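# Flip the toast in the pan with a turner

## Task

Use the steel turner (spatula) to flip the toast slice so it rests flat inside the frying pan with its browned side up, then put the turner down on the table clear of both pan and hot plate. Neither hand nor arm, alone or together, may ever contact the toast, the heating plate, or any part of the pan other than its plastic handle; any such contact fails at once. Pan and hot plate are free to slide, and the pan must finish level and centred on the hot plate.

## Robot and tools

Robot: two arms, left_arm and right_arm, mounted facing each other across the table; left_arm's base sits on the +y side (arm names do not match image sides). Each arm ends in an identical five-finger right hand, so hand axes and numbers mean the same on both. Calibrated bases in the scene frame: left_arm at (+0.046, +0.548, 0), right_arm at (+0.016, -0.526, 0). Scene frame: origin on the table top between the arms, z = 0 at the table, +z up.

Frames. Reported hand positions (metres), quaternions (wxyz) and velocities are in each arm's own base frame, not the scene frame; fixed cameras and the table use the scene frame. The hand point lies 0.05 m in front of the palm where index pad and thumb tip meet in a pinch. Its +z runs along the straightened fingers (fingertips 0.06-0.07 m beyond it), +y points out of the palm, +x crosses the palm away from the thumb. A rigid wrist bracket on the little-finger side protrudes up to 0.10 m and can strike things.

Row layout (used by execute_actions and move). One flat list of 28 numbers covering both arms, each in [-1, 1]: left dx, dy, dz, rx, ry, rz; left little, ring, middle, index, thumb_bend, thumb_turn; left force_limit, speed; then the same 14 for the right arm. The six pose numbers are offsets, not a pose: they are measured from that arm's Hand target as it stood when the action or move began, along that arm's base axes, with rotation (rx, ry, rz as one rotation vector) about the Hand target position. Scale: 1.0 = 0.6 m or 180 degrees. All rows of one action count from the same start, not from the previous row; sending the same offset again moves further. Sending zeros re-asks for the current Hand target. Hand numbers are absolute targets: fingers +1 straight, -1 curled; thumb_bend +1 straight, -1 bent; thumb_turn +1 beside palm, -1 across it. A pinch is roughly index -0.22, thumb_bend -0.75, thumb_turn -0.57. force_limit maps -1..+1 to about 0..10 N (0..15 N for thumb motors); speed -1..+1 from near zero to full (0.6 s full travel). No value means 'unchanged': to keep a hand as is, repeat the last eight hand numbers you actually sent (before any were sent, use hand_measured plus hand_force_limit and hand_speed). For a gentle grip, close at speed -0.9 or below. To wrap a handle 0.035-0.08 m thick, turn the thumb across first; for thinner ones, close thumb, then fingers.

execute_actions: actions = list of actions, each a table of 1-15 rows (each row one 1/30 s step; a short table holds its last row to fill 15 steps). cameras optional. Empty list just returns state and images.

move: target = one 28-number row or a list of up to 15 rows, all offsets from the same starting Hand targets. speed in m/s, 0.002-0.5 (default 0.25), one or per target. blend in m for rounding corners in a list. stop_force 3-40 N ends an arm's path when its wrist sensor feels that much push against its motion (not reliable while the hand rotates; omit it when backing off a contact). zero (only with stop_force) re-zeros moving arms first. blocking=false returns early (not with stop_force). Paths are straight, do not avoid obstacles, and all last at least 0.5 s, at most 10 s. Avoid paths passing close to an arm's own base. Result adds a 'move:' line: done, off_target, moving, held or fault, plus limits (paced = pose clipped; held = steps withheld).

wait: seconds 0-10; arms hold last command. stop: brakes a running move. zoom_image: camera (cam_high, cam_low, cam_left_wrist, cam_right_wrist) and region [x0, y0, x1, y1] pixels, max 504x504. show_instructions: shows reference images. zero_wrist_force: arm. finished_scene: scene = current scene number; irreversible.

Results: per arm joint positions/torques, Hand target (last commanded pose after clipping, base of the next offsets), end_effector_position/quat, velocities ('within noise' when still), wrist force/torque in the hand's axes plus the peak since last shown, hand_measured, hand_stopped_by (moving, target, force, stalled, fault), hand_load_n (positive = finger pushed open; near 0 means grip lost), step readings, images, and the scene number.

Motion limits: each step the command is clipped to within 150 mm and 16 degrees of the measured pose, so hands often settle short; send the missing distance as a new offset. Arms are stiff: targeting even slightly into a firm surface can cause a fault stop (10 s), as can 150 N net force or wrist torque near 19.7 N m (held weight counts). Holding loads or stretched poses heats motors; 85 °C brakes the arm.

Avoid: touching toast, heating plate or pan body; shoving the pan off-centre or tilting it; dropping the turner or letting anything leave the table; releasing moving objects; fast impacts; arms colliding with each other; excessive finger loads from swinging the turner.

Each tool is called after "Call:" by a JSON object that holds its "api" and its "payload", one argument or row to a line.

Reference images:

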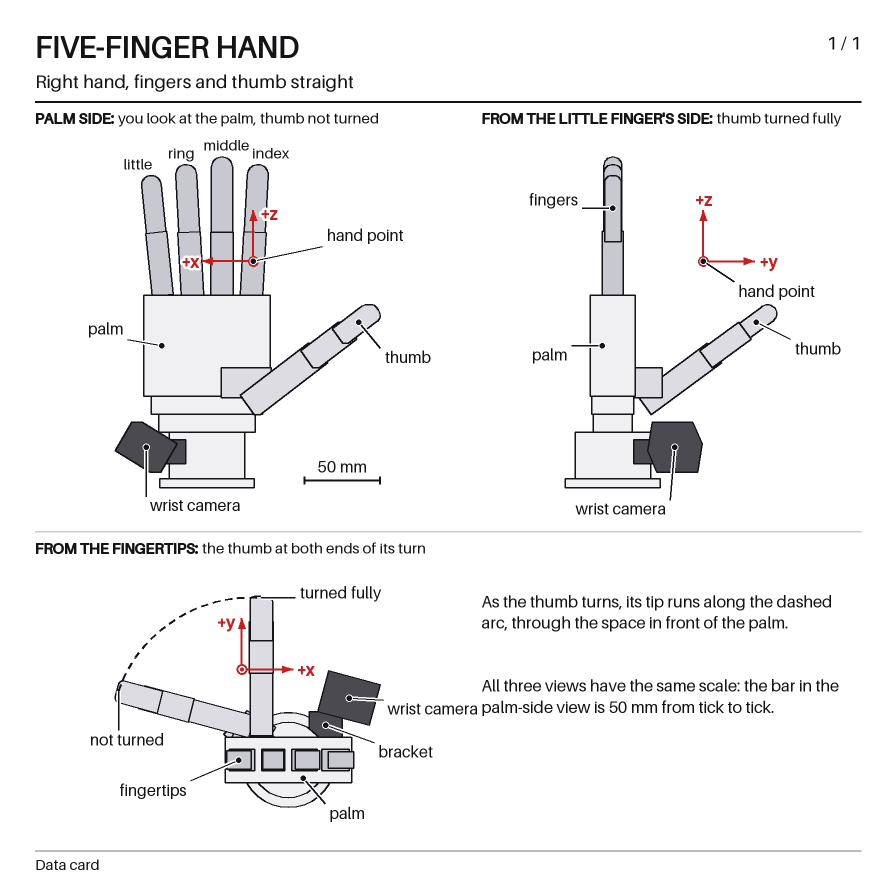

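## Session

Call:
{"api": "execute_actions", "payload": {
  "actions": []
}}

Scene clock: 0.00 s.
left_arm: end_effector_position=(+0.0700, +0.2778, +0.4666) hand_measured=(+1.000, +1.000, +1.000, +1.000, +1.000, +1.000) hand_load_n=(+0.0, +0.0, +0.0, +0.0, +0.0, +0.0) hand_stopped_by=(target, target, target, target, target, target) hand_force_limit=0.00 hand_speed=-0.80 end_effector_quat_wxyz=(-0.024, -0.432, +0.901, -0.013) | right_arm: end_effector_position=(+0.2627, -0.1302, +0.4679) hand_measured=(+1.000, +1.000, +1.000, +1.000, +1.000, +1.000) hand_load_n=(-0.5, +0.0, +0.0, +0.0, +0.0, +0.0) hand_stopped_by=(target, target, target, target, target, target) hand_force_limit=0.00 hand_speed=-0.80 end_effector_quat_wxyz=(-0.022, +0.428, +0.904, +0.001)
Joint positions: left_arm=[0.575 -1.709 1.372 1.958 1.59 -1.89] | right_arm=[-1.179 -1.694 1.35 1.949 1.598 -1.864]
Joint velocities: within noise
Joint torques (N m): no reading
Motor temperatures (°C): left_arm=[36 33 32 37 35 42] | right_arm=[34 30 28 38 30 40]
Wrist force (N): no reading
Wrist torque (N m): no reading
Wrist force, peak (N): no reading
Hand target: left_arm +0.0700, +0.2778, +0.4666; -0.024, -0.432, +0.901, -0.013 | right_arm +0.2627, -0.1302, +0.4679; -0.022, +0.428, +0.904, +0.001

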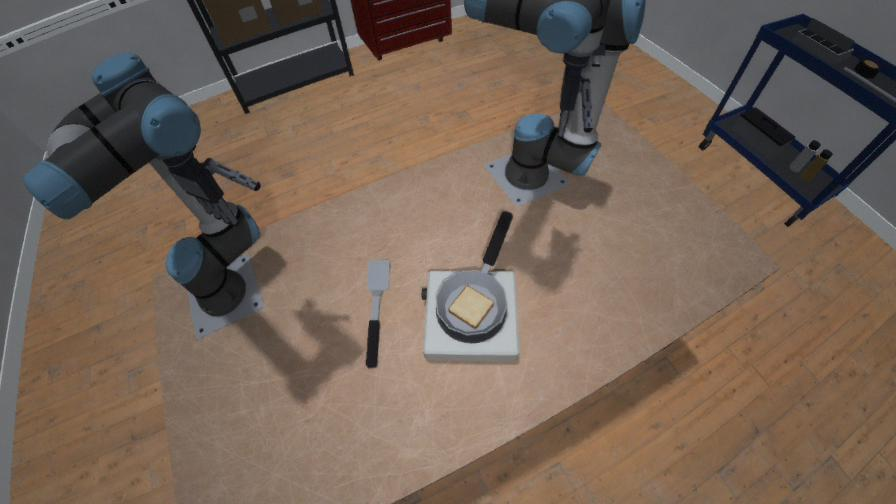

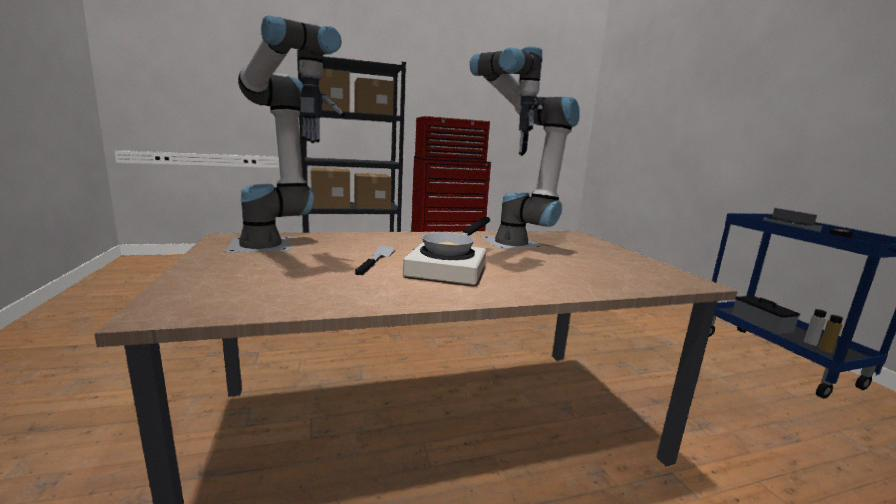

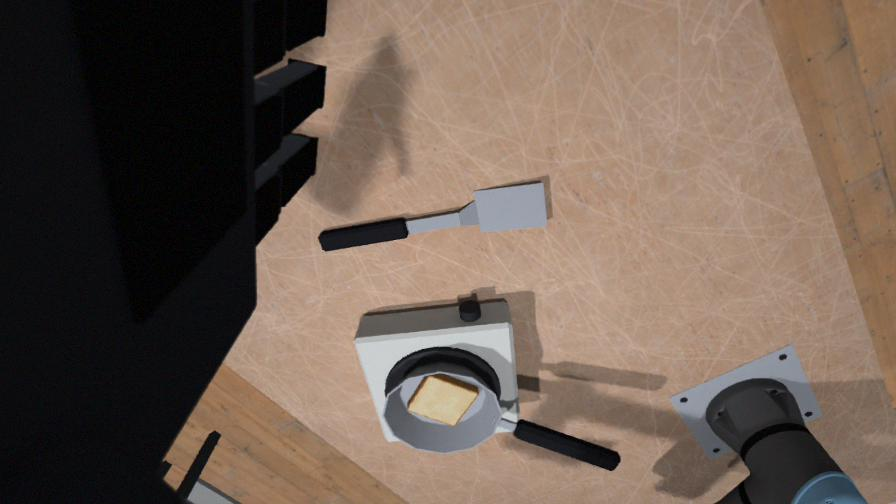

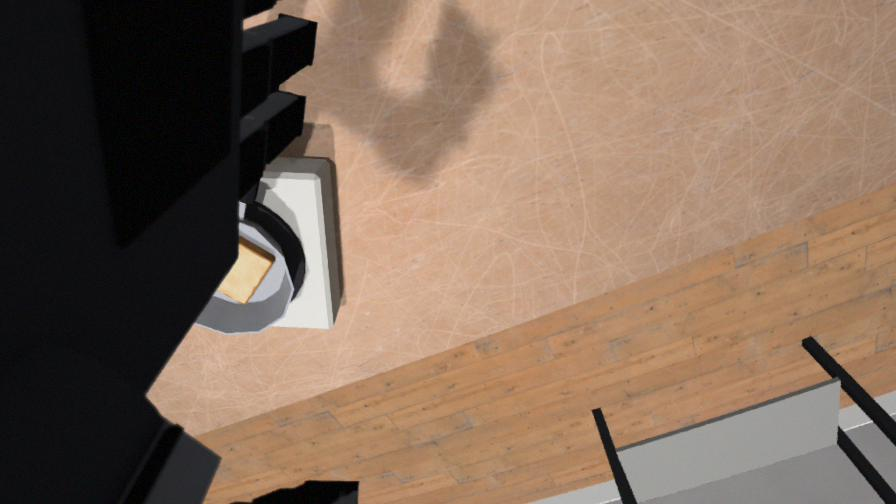

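Call:
{"api": "zoom_image", "payload": {
  "camera": "cam_high",
  "region": [340, 190, 560, 380]
}}

Call:
{"api": "zoom_image", "payload": {
  "camera": "cam_low",
  "region": [340, 200, 520, 300]
}}

Call:
{"api": "zoom_image", "payload": {
  "camera": "cam_left_wrist",
  "region": [300, 160, 640, 490]
}}

Scaled by 2.291 from the camera's 896x504 image, which has a finer 1280x720 frame.

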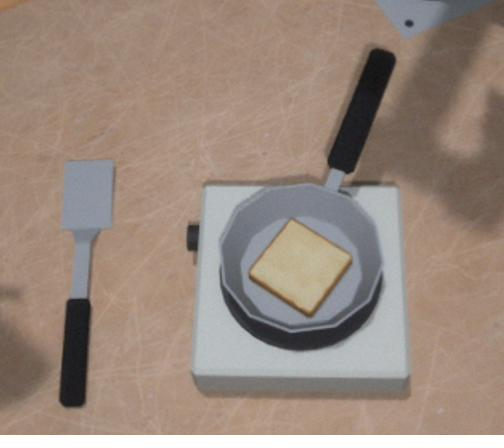

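Scaled by 2.800 from the camera's 896x504 image, which has a finer 1280x720 frame.

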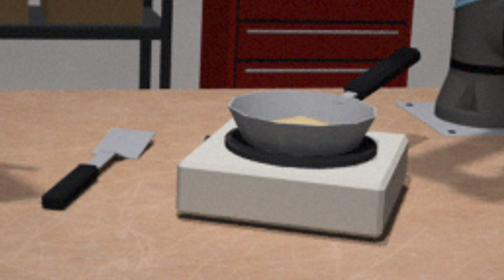

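Scaled by 1.482 from the camera's 896x504 image, which has a finer 1280x720 frame.

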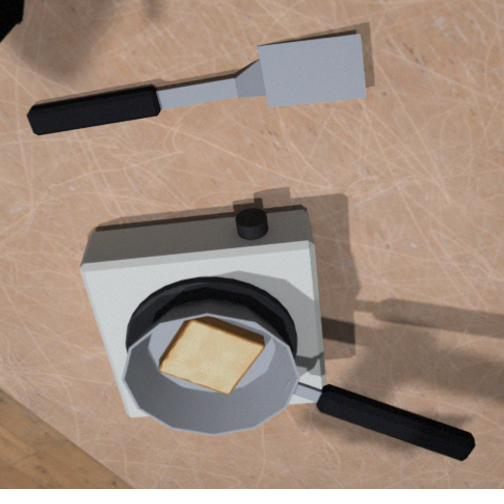

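Call:
{"api": "zoom_image", "payload": {
  "camera": "cam_low",
  "region": [345, 235, 405, 280]
}}

Call:
{"api": "zoom_image", "payload": {
  "camera": "cam_high",
  "region": [350, 250, 410, 375]
}}

Call:
{"api": "zoom_image", "payload": {
  "camera": "cam_left_wrist",
  "region": [310, 170, 560, 260]
}}

Call:
{"api": "zoom_image", "payload": {
  "camera": "cam_low",
  "region": [400, 210, 500, 290]
}}

Scaled by 8.400 from the camera's 896x504 image, which has a finer 1280x720 frame.

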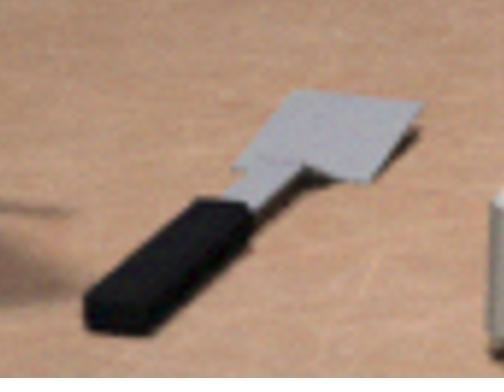

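Scaled by 4.032 from the camera's 896x504 image, which has a finer 1280x720 frame.

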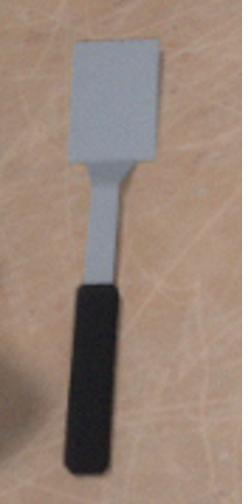

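Scaled by 2.016 from the camera's 896x504 image, which has a finer 1280x720 frame.

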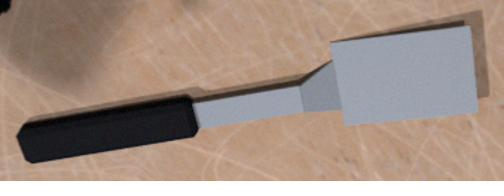

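Scaled by 5.040 from the camera's 896x504 image, which has a finer 1280x720 frame.

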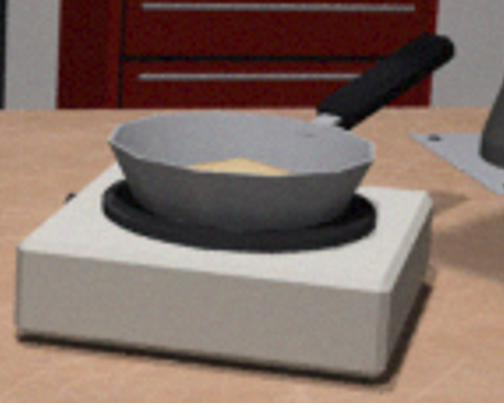

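Call:
{"api": "move", "payload": {
  "target": [0,0,0,0,0,0,1,1,1,1,1,1,0,-0.8,0.1733,-0.3977,-0.361,0,0,0.6256,1,1,1,1,1,1,0,-0.8],
  "speed": 0.4
}}

Scene clock: 42.73 s.
left_arm: end_effector_position=(+0.0700, +0.2778, +0.4666) hand_measured=(+1.000, +1.000, +1.000, +1.000, +1.000, +1.000) hand_load_n=(-0.5, +0.0, +0.0, +0.0, +0.0, +0.0) hand_stopped_by=(target, target, target, target, target, target) hand_force_limit=0.00 hand_speed=-0.80 end_effector_quat_wxyz=(-0.024, -0.432, +0.901, -0.013) | right_arm: end_effector_position=(+0.3668, -0.3688, +0.2514) hand_measured=(+1.000, +1.000, +1.000, +1.000, +1.000, +1.000) hand_load_n=(+0.0, +0.0, +0.0, +0.0, +0.0, +0.0) hand_stopped_by=(target, target, target, target, target, target) hand_force_limit=0.00 hand_speed=-0.80 end_effector_quat_wxyz=(-0.013, -0.514, +0.857, -0.017) end_effector_velocity=(-0.001, -0.001, +0.000) end_effector_angular_velocity=(-0.001, +0.001, +0.004)
Joint positions: left_arm=[0.575 -1.709 1.372 1.958 1.59 -1.89] | right_arm=[-1.026 -0.876 0.83 1.582 1.597 -3.678]
Joint velocities: left_arm=[within noise] | right_arm=[-0.001 0 0 0 0.001 -0.005]
Joint torques (N m): left_arm=[-3.43 -11.39 -25.48 3.12 0.22 0.42] | right_arm=[-9.12 -50.04 -18.1 5.3 1.05 -1.68]
Motor temperatures (°C): left_arm=[35 33 32 36 35 42] | right_arm=[34 29 28 38 30 40]
Wrist force (N): left_arm=[0.6 -0.4 -0.3] | right_arm=[0.0 0.4 -0.7]
Wrist torque (N m): left_arm=[-0.05 -0.07 0.03] | right_arm=[0.19 0.04 0.02]
Wrist force, peak (N): left_arm=[0.6 -0.5 0.1] | right_arm=[0.1 0.5 -1.0]
Hand target: left_arm +0.0700, +0.2778, +0.4666; -0.024, -0.432, +0.901, -0.013 | right_arm +0.3667, -0.3689, +0.2513; -0.013, -0.514, +0.857, -0.017
Off the commanded pose: left_arm 0.000 m, 0 deg | right_arm 0.000 m, 0 deg.
move: done
camera_calibration:
cam_left_wrist: T_world_to_cam=[[-0.906187, 0.42211, 0.0254705, -0.0635248], [0.378518, 0.7828, 0.493911, -0.479002], [0.188547, 0.457216, -0.869139, 0.376937], [0, 0, 0, 1]] pos_world=[0.0526756, 0.229435, 0.565813]
cam_right_wrist: T_world_to_cam=[[-0.96514, 0.261037, -0.019073, 0.464492], [0.220498, 0.850187, 0.478082, 0.117588], [0.141013, 0.457211, -0.878108, 0.451058], [0, 0, 0, 1]] pos_world=[0.358767, -0.42745, 0.348721]

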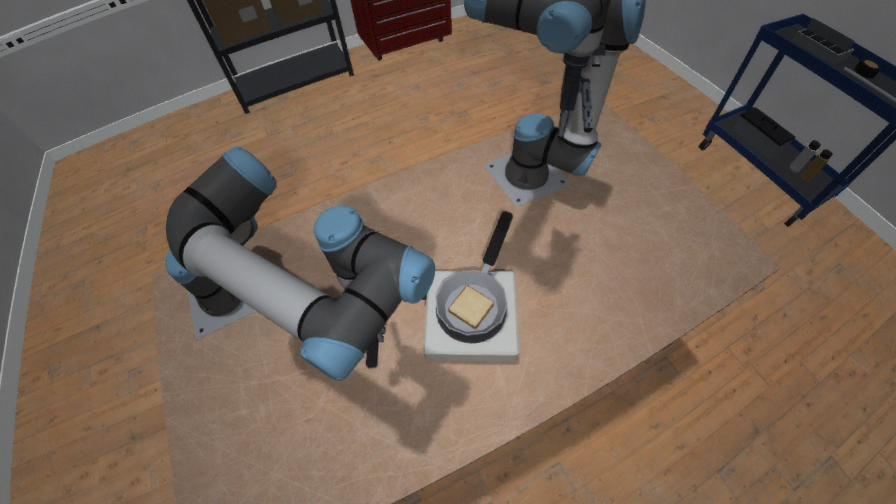

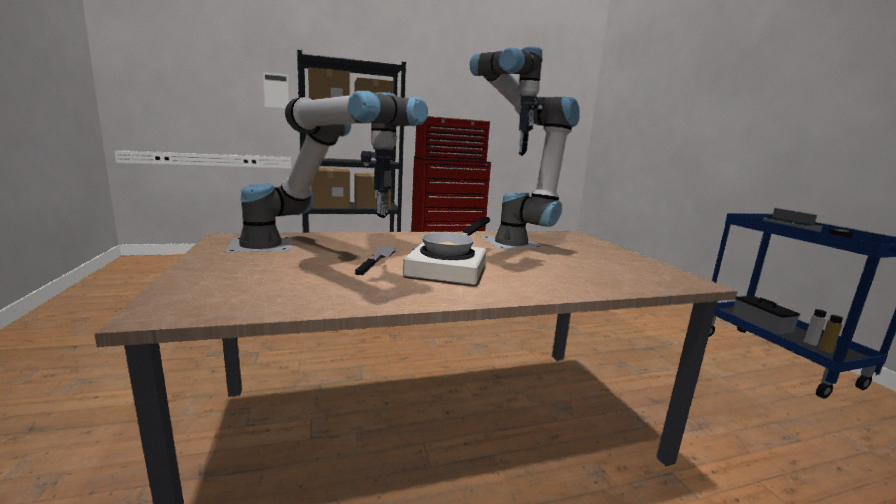

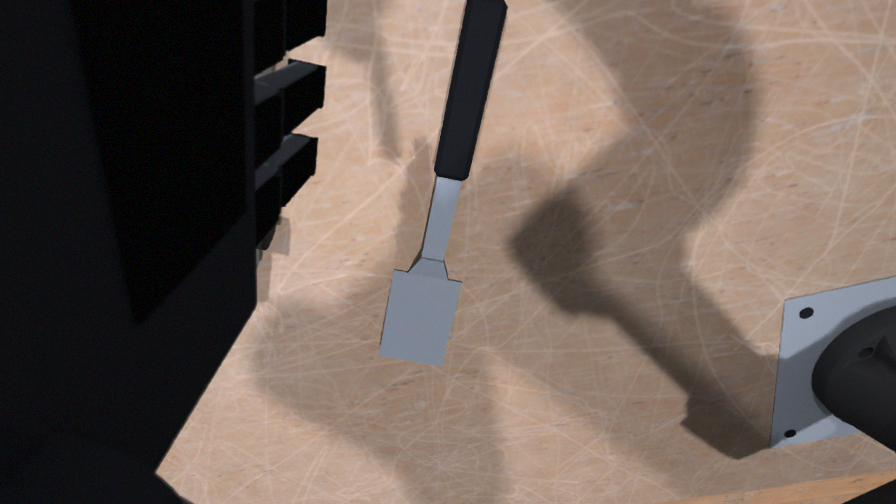

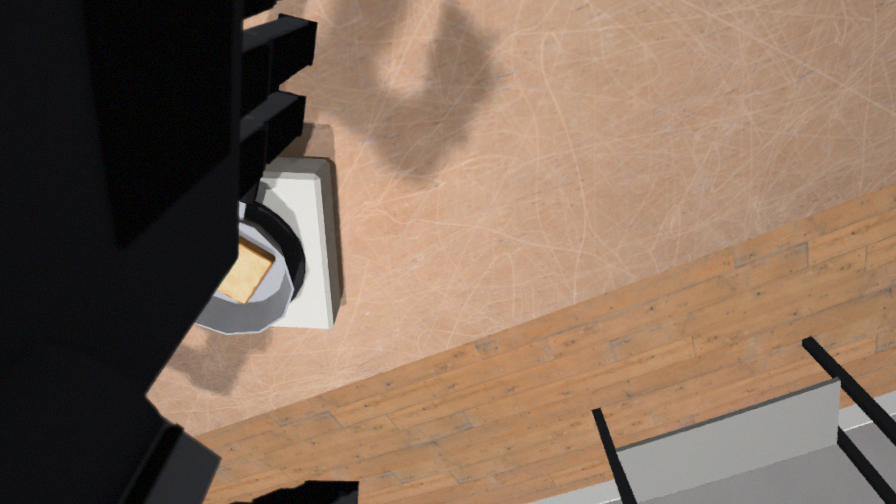

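Call:
{"api": "zoom_image", "payload": {
  "camera": "cam_left_wrist",
  "region": [360, 0, 540, 380]
}}

Call:
{"api": "zoom_image", "payload": {
  "camera": "cam_low",
  "region": [345, 180, 425, 280]
}}

Scaled by 1.326 from the camera's 896x504 image, which has a finer 1280x720 frame.

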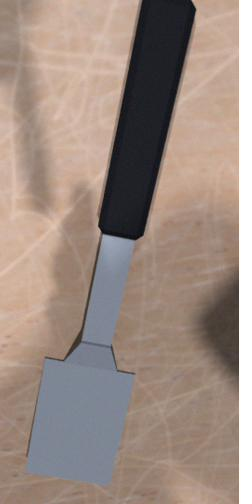

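Scaled by 5.040 from the camera's 896x504 image, which has a finer 1280x720 frame.

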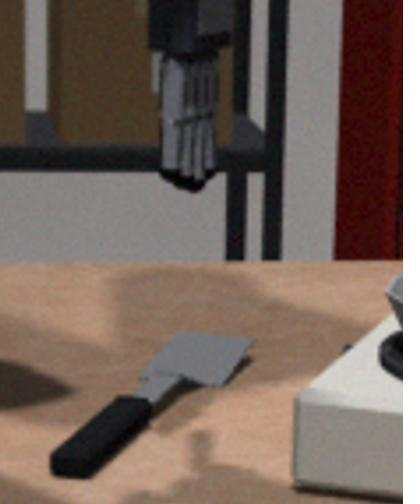

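Call:
{"api": "move", "payload": {
  "target": [0,0,0,0,0,0,1,1,1,1,1,1,0,-0.8,0,0.0,-0.2,0,0,0,0.15,0.15,0.15,0.15,-0.4,-1,0,0.2],
  "speed": 0.3
}}

Call:
{"api": "zoom_image", "payload": {
  "camera": "cam_low",
  "region": [335, 180, 435, 280]
}}

Call:
{"api": "zoom_image", "payload": {
  "camera": "cam_left_wrist",
  "region": [200, 0, 560, 360]
}}

Scene clock: 54.83 s.
left_arm: end_effector_position=(+0.0700, +0.2778, +0.4666) hand_measured=(+1.000, +1.000, +1.000, +1.000, +1.000, +1.000) hand_load_n=(+0.0, +0.0, +0.0, +0.0, +0.0, +0.0) hand_stopped_by=(target, target, target, target, target, target) hand_force_limit=0.00 hand_speed=-0.80 end_effector_quat_wxyz=(-0.024, -0.432, +0.901, -0.013) | right_arm: end_effector_position=(+0.3667, -0.3689, +0.1313) hand_measured=(+0.150, +0.150, +0.150, +0.150, -0.400, -1.000) hand_load_n=(+0.0, +0.0, +0.5, +0.0, +0.0, +0.0) hand_stopped_by=(target, target, target, target, target, target) hand_force_limit=0.00 hand_speed=0.20 end_effector_quat_wxyz=(-0.013, -0.514, +0.857, -0.017)
Joint positions: left_arm=[0.575 -1.709 1.372 1.958 1.59 -1.89] | right_arm=[-1.026 -0.843 1.081 1.298 1.597 -3.678]
Joint velocities: within noise
Joint torques (N m): left_arm=[-5.54 -9.83 -28.08 2.93 0.41 0.4] | right_arm=[-7.82 -49.84 -14.17 0.96 0.01 -1.6]
Motor temperatures (°C): left_arm=[35 33 32 36 35 42] | right_arm=[34 29 28 38 30 40]
Wrist force (N): left_arm=[0.5 0.1 0.1] | right_arm=[0.3 0.5 -0.4]
Wrist torque (N m): left_arm=[0.01 -0.08 0.03] | right_arm=[0.23 -0.03 0.05]
Wrist force, peak (N): left_arm=[0.7 -0.3 -0.2] | right_arm=[0.2 0.5 -2.8]
Hand target: left_arm +0.0700, +0.2778, +0.4666; -0.024, -0.432, +0.901, -0.013 | right_arm +0.3667, -0.3689, +0.1313; -0.013, -0.514, +0.857, -0.017
Off the commanded pose: left_arm 0.000 m, 0 deg | right_arm 0.000 m, 0 deg.
move: done
camera_calibration:
cam_left_wrist: T_world_to_cam=[[-0.906187, 0.42211, 0.0254707, -0.0635248], [0.378518, 0.7828, 0.493911, -0.479002], [0.188546, 0.457216, -0.86914, 0.376937], [0, 0, 0, 1]] pos_world=[0.0526755, 0.229435, 0.565812]
cam_right_wrist: T_world_to_cam=[[-0.965192, 0.26085, -0.0190049, 0.462107], [0.220369, 0.850235, 0.478056, 0.175123], [0.140859, 0.457228, -0.878124, 0.345755], [0, 0, 0, 1]] pos_world=[0.358727, -0.427525, 0.228679]

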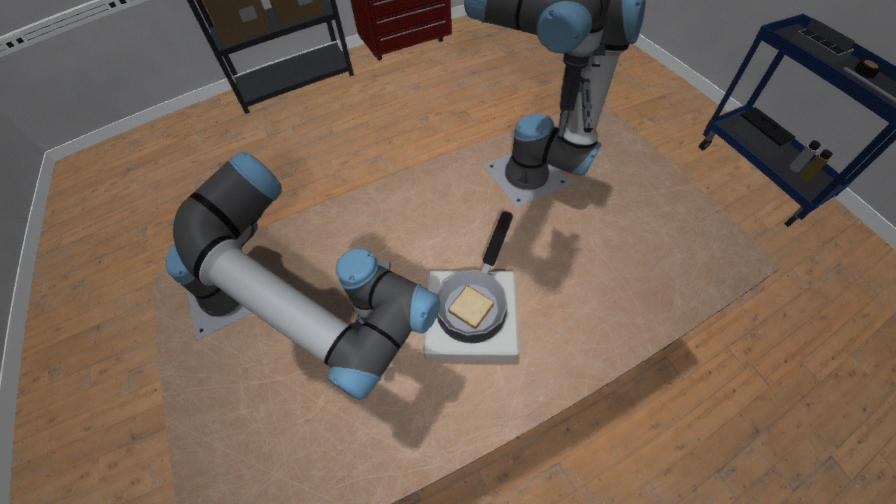

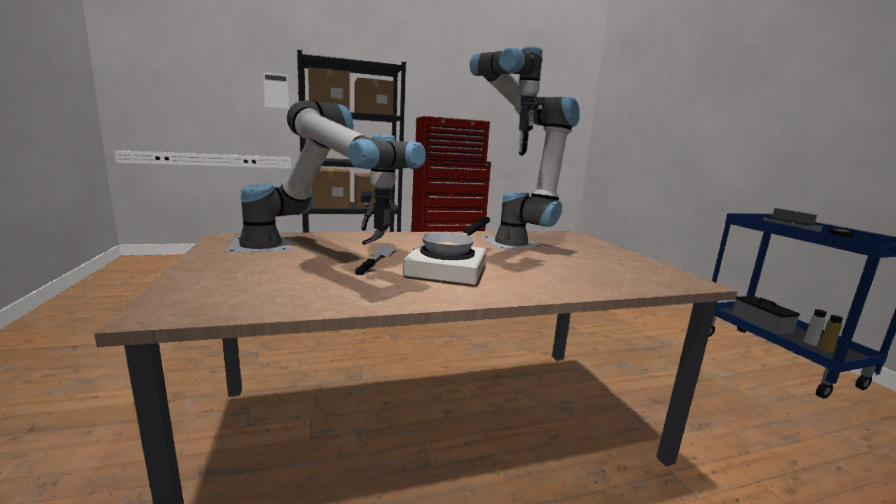

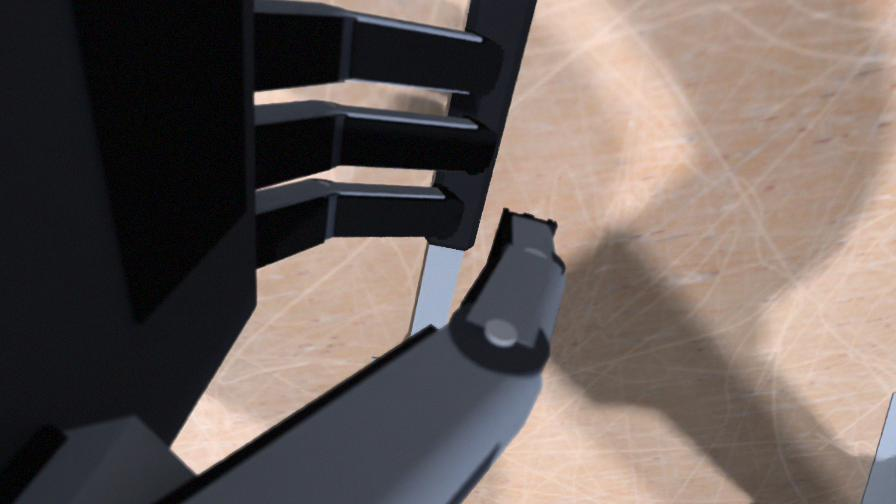

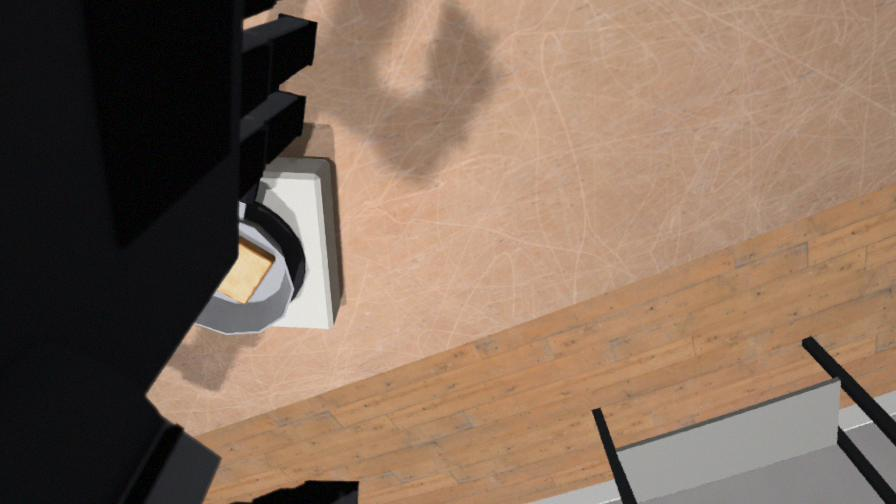

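Scaled by 5.040 from the camera's 896x504 image, which has a finer 1280x720 frame.

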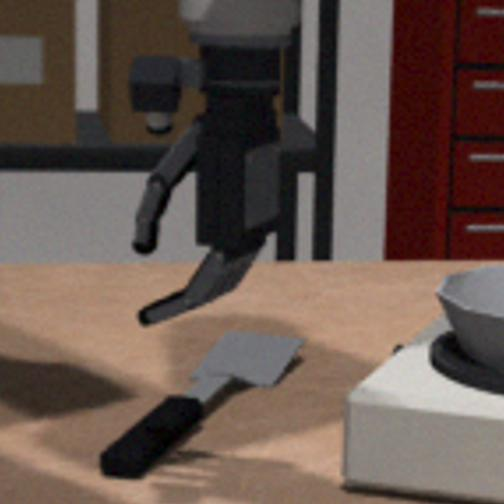

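Scaled by 1.400 from the camera's 896x504 image, which has a finer 1280x720 frame.

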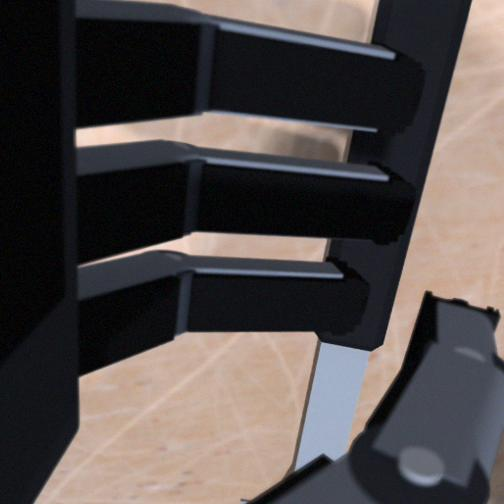

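Call:
{"api": "move", "payload": {
  "target": [0,0,0,0,0,0,1,1,1,1,1,1,0,-0.8,0,0.0,0,0,0,0,-0.1,-0.1,-0.1,-0.1,0.2,-1,0,0.2],
  "speed": 0.3
}}

Call:
{"api": "zoom_image", "payload": {
  "camera": "cam_low",
  "region": [335, 180, 435, 280]
}}

Scene clock: 59.13 s.
left_arm: end_effector_position=(+0.0700, +0.2778, +0.4666) hand_measured=(+1.000, +1.000, +1.000, +1.000, +1.000, +1.000) hand_load_n=(+0.0, +0.0, +0.0, +0.0, +0.0, +0.0) hand_stopped_by=(target, target, target, target, target, target) hand_force_limit=0.00 hand_speed=-0.80 end_effector_quat_wxyz=(-0.024, -0.432, +0.901, -0.013) | right_arm: end_effector_position=(+0.3667, -0.3689, +0.1313) hand_measured=(-0.100, -0.100, -0.100, -0.100, +0.200, -1.000) hand_load_n=(+0.0, +0.5, +0.0, +0.0, +0.0, +0.0) hand_stopped_by=(target, target, target, target, target, target) hand_force_limit=0.00 hand_speed=0.20 end_effector_quat_wxyz=(-0.013, -0.514, +0.857, -0.017)
Joint positions: left_arm=[0.575 -1.709 1.372 1.958 1.59 -1.89] | right_arm=[-1.026 -0.842 1.081 1.298 1.597 -3.678]
Joint velocities: within noise
Joint torques (N m): left_arm=[-8.26 -10.11 -30.5 3.02 0.86 0.72] | right_arm=[-8.49 -47.94 -18.65 1.41 1.21 -1.63]
Motor temperatures (°C): left_arm=[35 33 32 36 35 42] | right_arm=[34 29 28 38 30 40]
Wrist force (N): left_arm=[0.5 0.1 -0.2] | right_arm=[0.1 0.3 -0.2]
Wrist torque (N m): left_arm=[0.02 -0.07 0.03] | right_arm=[0.20 0.00 0.04]
Wrist force, peak (N): left_arm=[0.6 -0.3 0.2] | right_arm=[0.3 0.6 -0.2]
Hand target: left_arm +0.0700, +0.2778, +0.4666; -0.024, -0.432, +0.901, -0.013 | right_arm +0.3667, -0.3689, +0.1313; -0.013, -0.514, +0.857, -0.017
Off the commanded pose: left_arm 0.000 m, 0 deg | right_arm 0.000 m, 0 deg.
move: done
camera_calibration:
cam_left_wrist: T_world_to_cam=[[-0.906187, 0.42211, 0.0254714, -0.0635249], [0.378519, 0.782801, 0.49391, -0.479001], [0.188545, 0.457216, -0.86914, 0.376937], [0, 0, 0, 1]] pos_world=[0.0526761, 0.229436, 0.565812]
cam_right_wrist: T_world_to_cam=[[-0.965191, 0.260858, -0.0189804, 0.4621], [0.220387, 0.850231, 0.478055, 0.175124], [0.140842, 0.457231, -0.878125, 0.345758], [0, 0, 0, 1]] pos_world=[0.358722, -0.427529, 0.228671]

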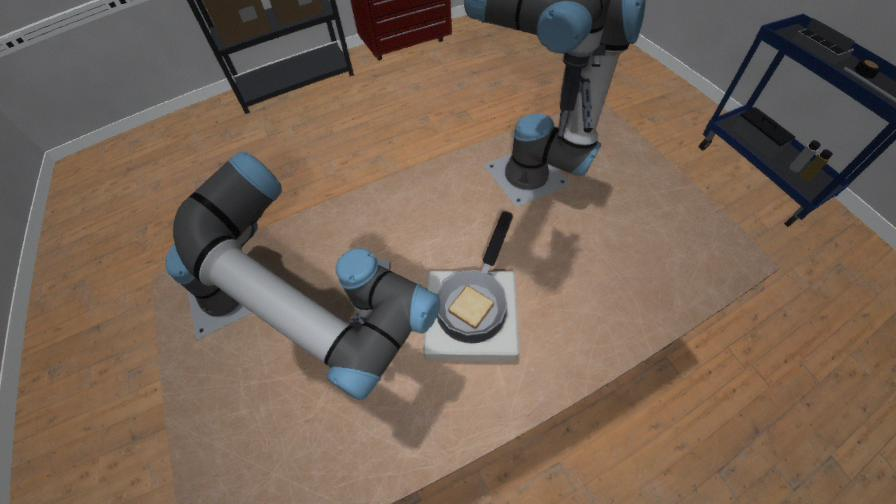

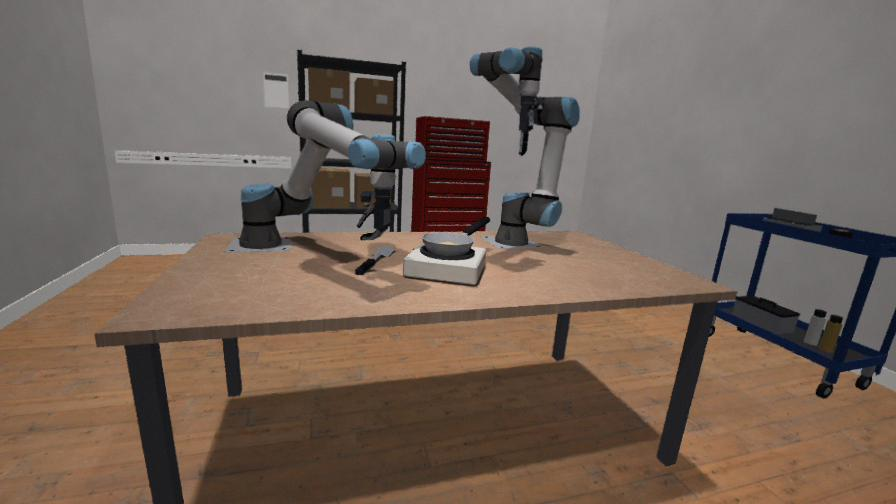

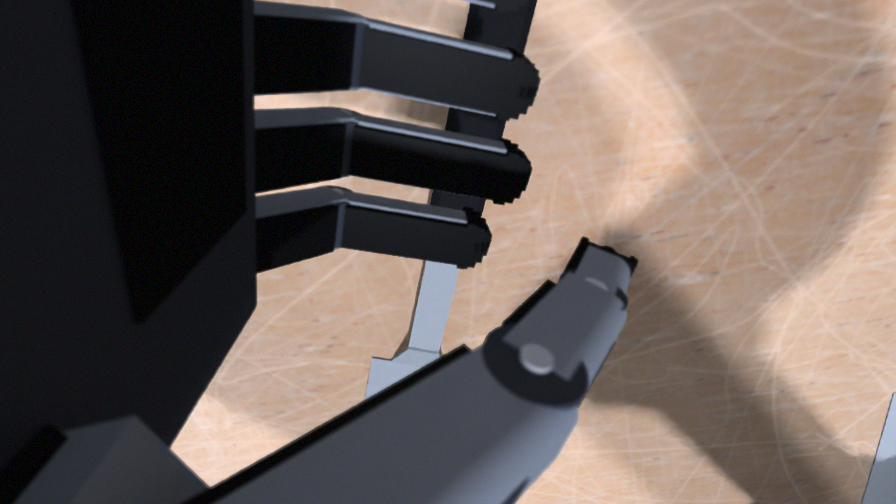

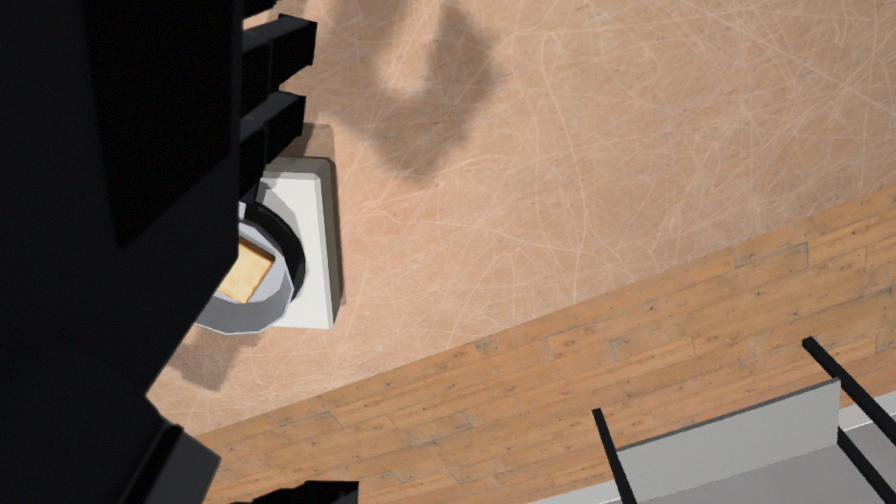

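Scaled by 5.040 from the camera's 896x504 image, which has a finer 1280x720 frame.

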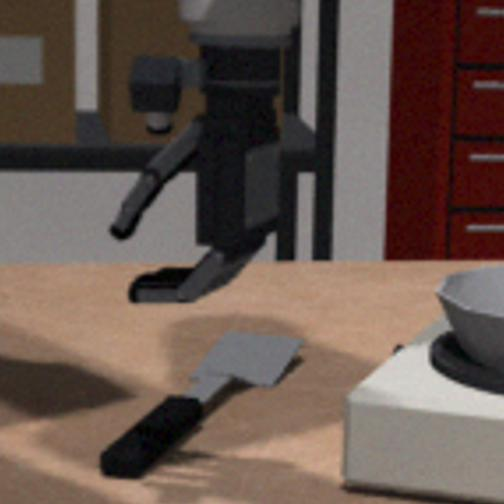

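Call:
{"api": "move", "payload": {
  "target": [0,0,0,0,0,0,1,1,1,1,1,1,0,-0.8,0.016,0.033,0,-0.119,-0.25,0,0.0,0.0,0.0,0.0,0.0,-1,0,0.2],
  "speed": 0.4
}}

Call:
{"api": "zoom_image", "payload": {
  "camera": "cam_low",
  "region": [335, 180, 435, 280]
}}

Scene clock: 75.73 s.
left_arm: end_effector_position=(+0.0700, +0.2778, +0.4666) hand_measured=(+1.000, +1.000, +1.000, +1.000, +1.000, +1.000) hand_load_n=(+0.0, +0.0, +0.0, +0.0, -0.5, +0.0) hand_stopped_by=(target, target, target, target, target, target) hand_force_limit=0.00 hand_speed=-0.80 end_effector_quat_wxyz=(-0.024, -0.432, +0.901, -0.013) | right_arm: end_effector_position=(+0.3763, -0.3491, +0.1313) hand_measured=(+0.000, +0.000, +0.000, +0.000, +0.000, -1.000) hand_load_n=(+0.0, +0.0, +0.0, +0.0, +0.0, +0.0) hand_stopped_by=(target, target, target, target, target, target) hand_force_limit=0.00 hand_speed=0.20 end_effector_quat_wxyz=(+0.221, -0.458, +0.779, -0.367)
Joint positions: left_arm=[0.575 -1.709 1.372 1.958 1.59 -1.89] | right_arm=[-1.294 -1.383 1.858 0.39 0.984 -3.705]
Joint velocities: within noise
Joint torques (N m): left_arm=[-9.28 -10.08 -31.64 2.8 0.69 1.14] | right_arm=[1.53 -33.46 -15.54 -0.72 -2.73 -1.49]
Motor temperatures (°C): left_arm=[35 33 32 36 35 42] | right_arm=[34 29 28 38 30 40]
Wrist force (N): left_arm=[0.5 -0.1 0.0] | right_arm=[0.5 -0.6 0.2]
Wrist torque (N m): left_arm=[-0.01 -0.08 0.03] | right_arm=[0.12 -0.06 0.14]
Wrist force, peak (N): left_arm=[0.7 -0.7 -0.1] | right_arm=[0.6 -0.9 0.0]
Hand target: left_arm +0.0700, +0.2778, +0.4666; -0.024, -0.432, +0.901, -0.013 | right_arm +0.3763, -0.3491, +0.1313; +0.221, -0.458, +0.779, -0.367
Off the commanded pose: left_arm 0.000 m, 0 deg | right_arm 0.000 m, 0 deg.
move: done
camera_calibration:
cam_left_wrist: T_world_to_cam=[[-0.906187, 0.42211, 0.025471, -0.0635247], [0.378519, 0.7828, 0.49391, -0.479002], [0.188546, 0.457216, -0.86914, 0.376937], [0, 0, 0, 1]] pos_world=[0.0526761, 0.229436, 0.565812]
cam_right_wrist: T_world_to_cam=[[-0.636899, 0.104706, -0.763804, 0.385964], [-0.0559844, 0.981837, 0.181278, 0.345103], [0.768912, 0.158217, -0.619469, -0.0392993], [0, 0, 0, 1]] pos_world=[0.295358, -0.37303, 0.207897]

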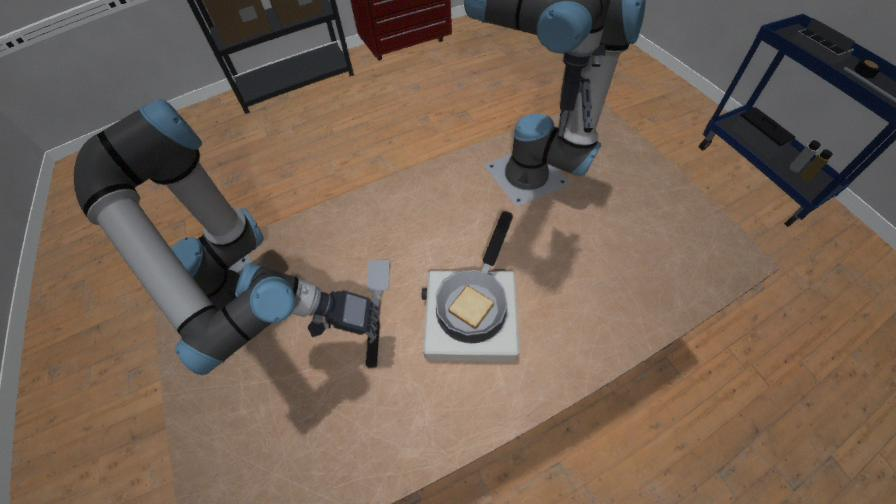

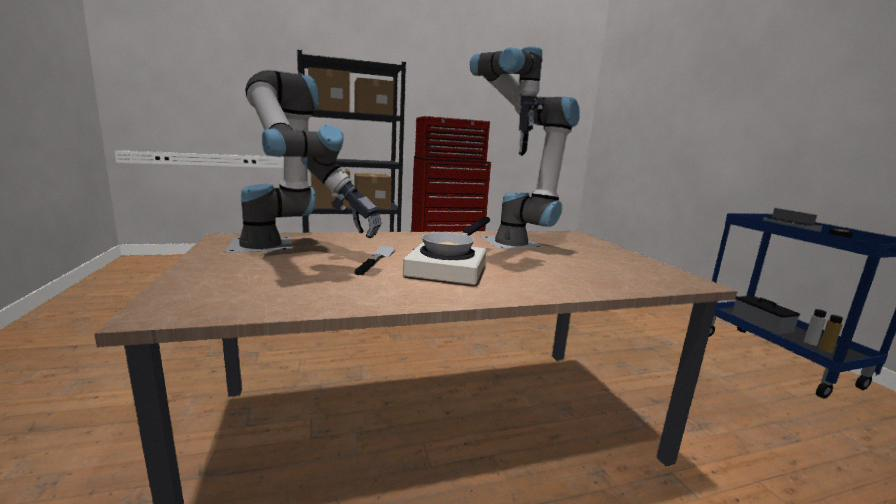

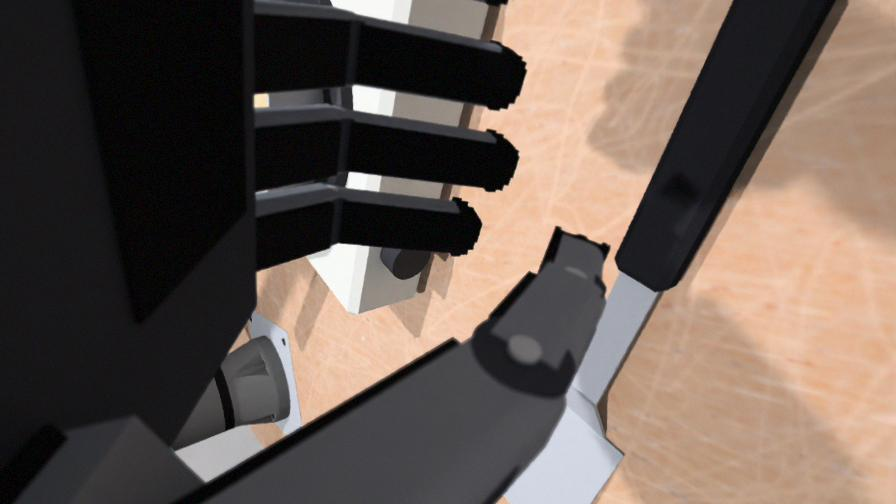

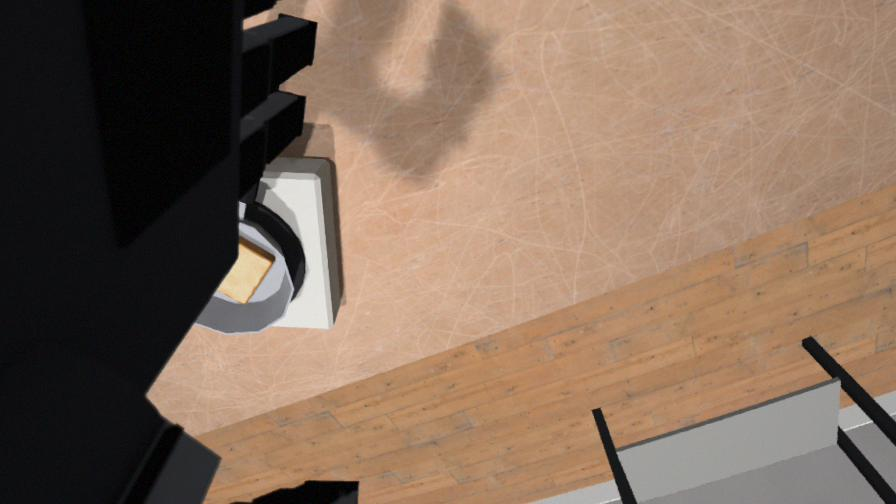

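Scaled by 5.040 from the camera's 896x504 image, which has a finer 1280x720 frame.

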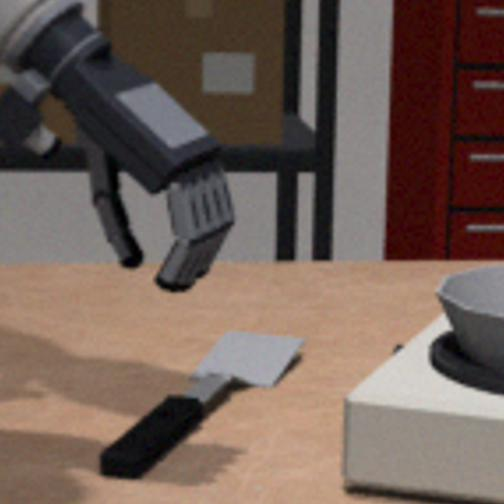

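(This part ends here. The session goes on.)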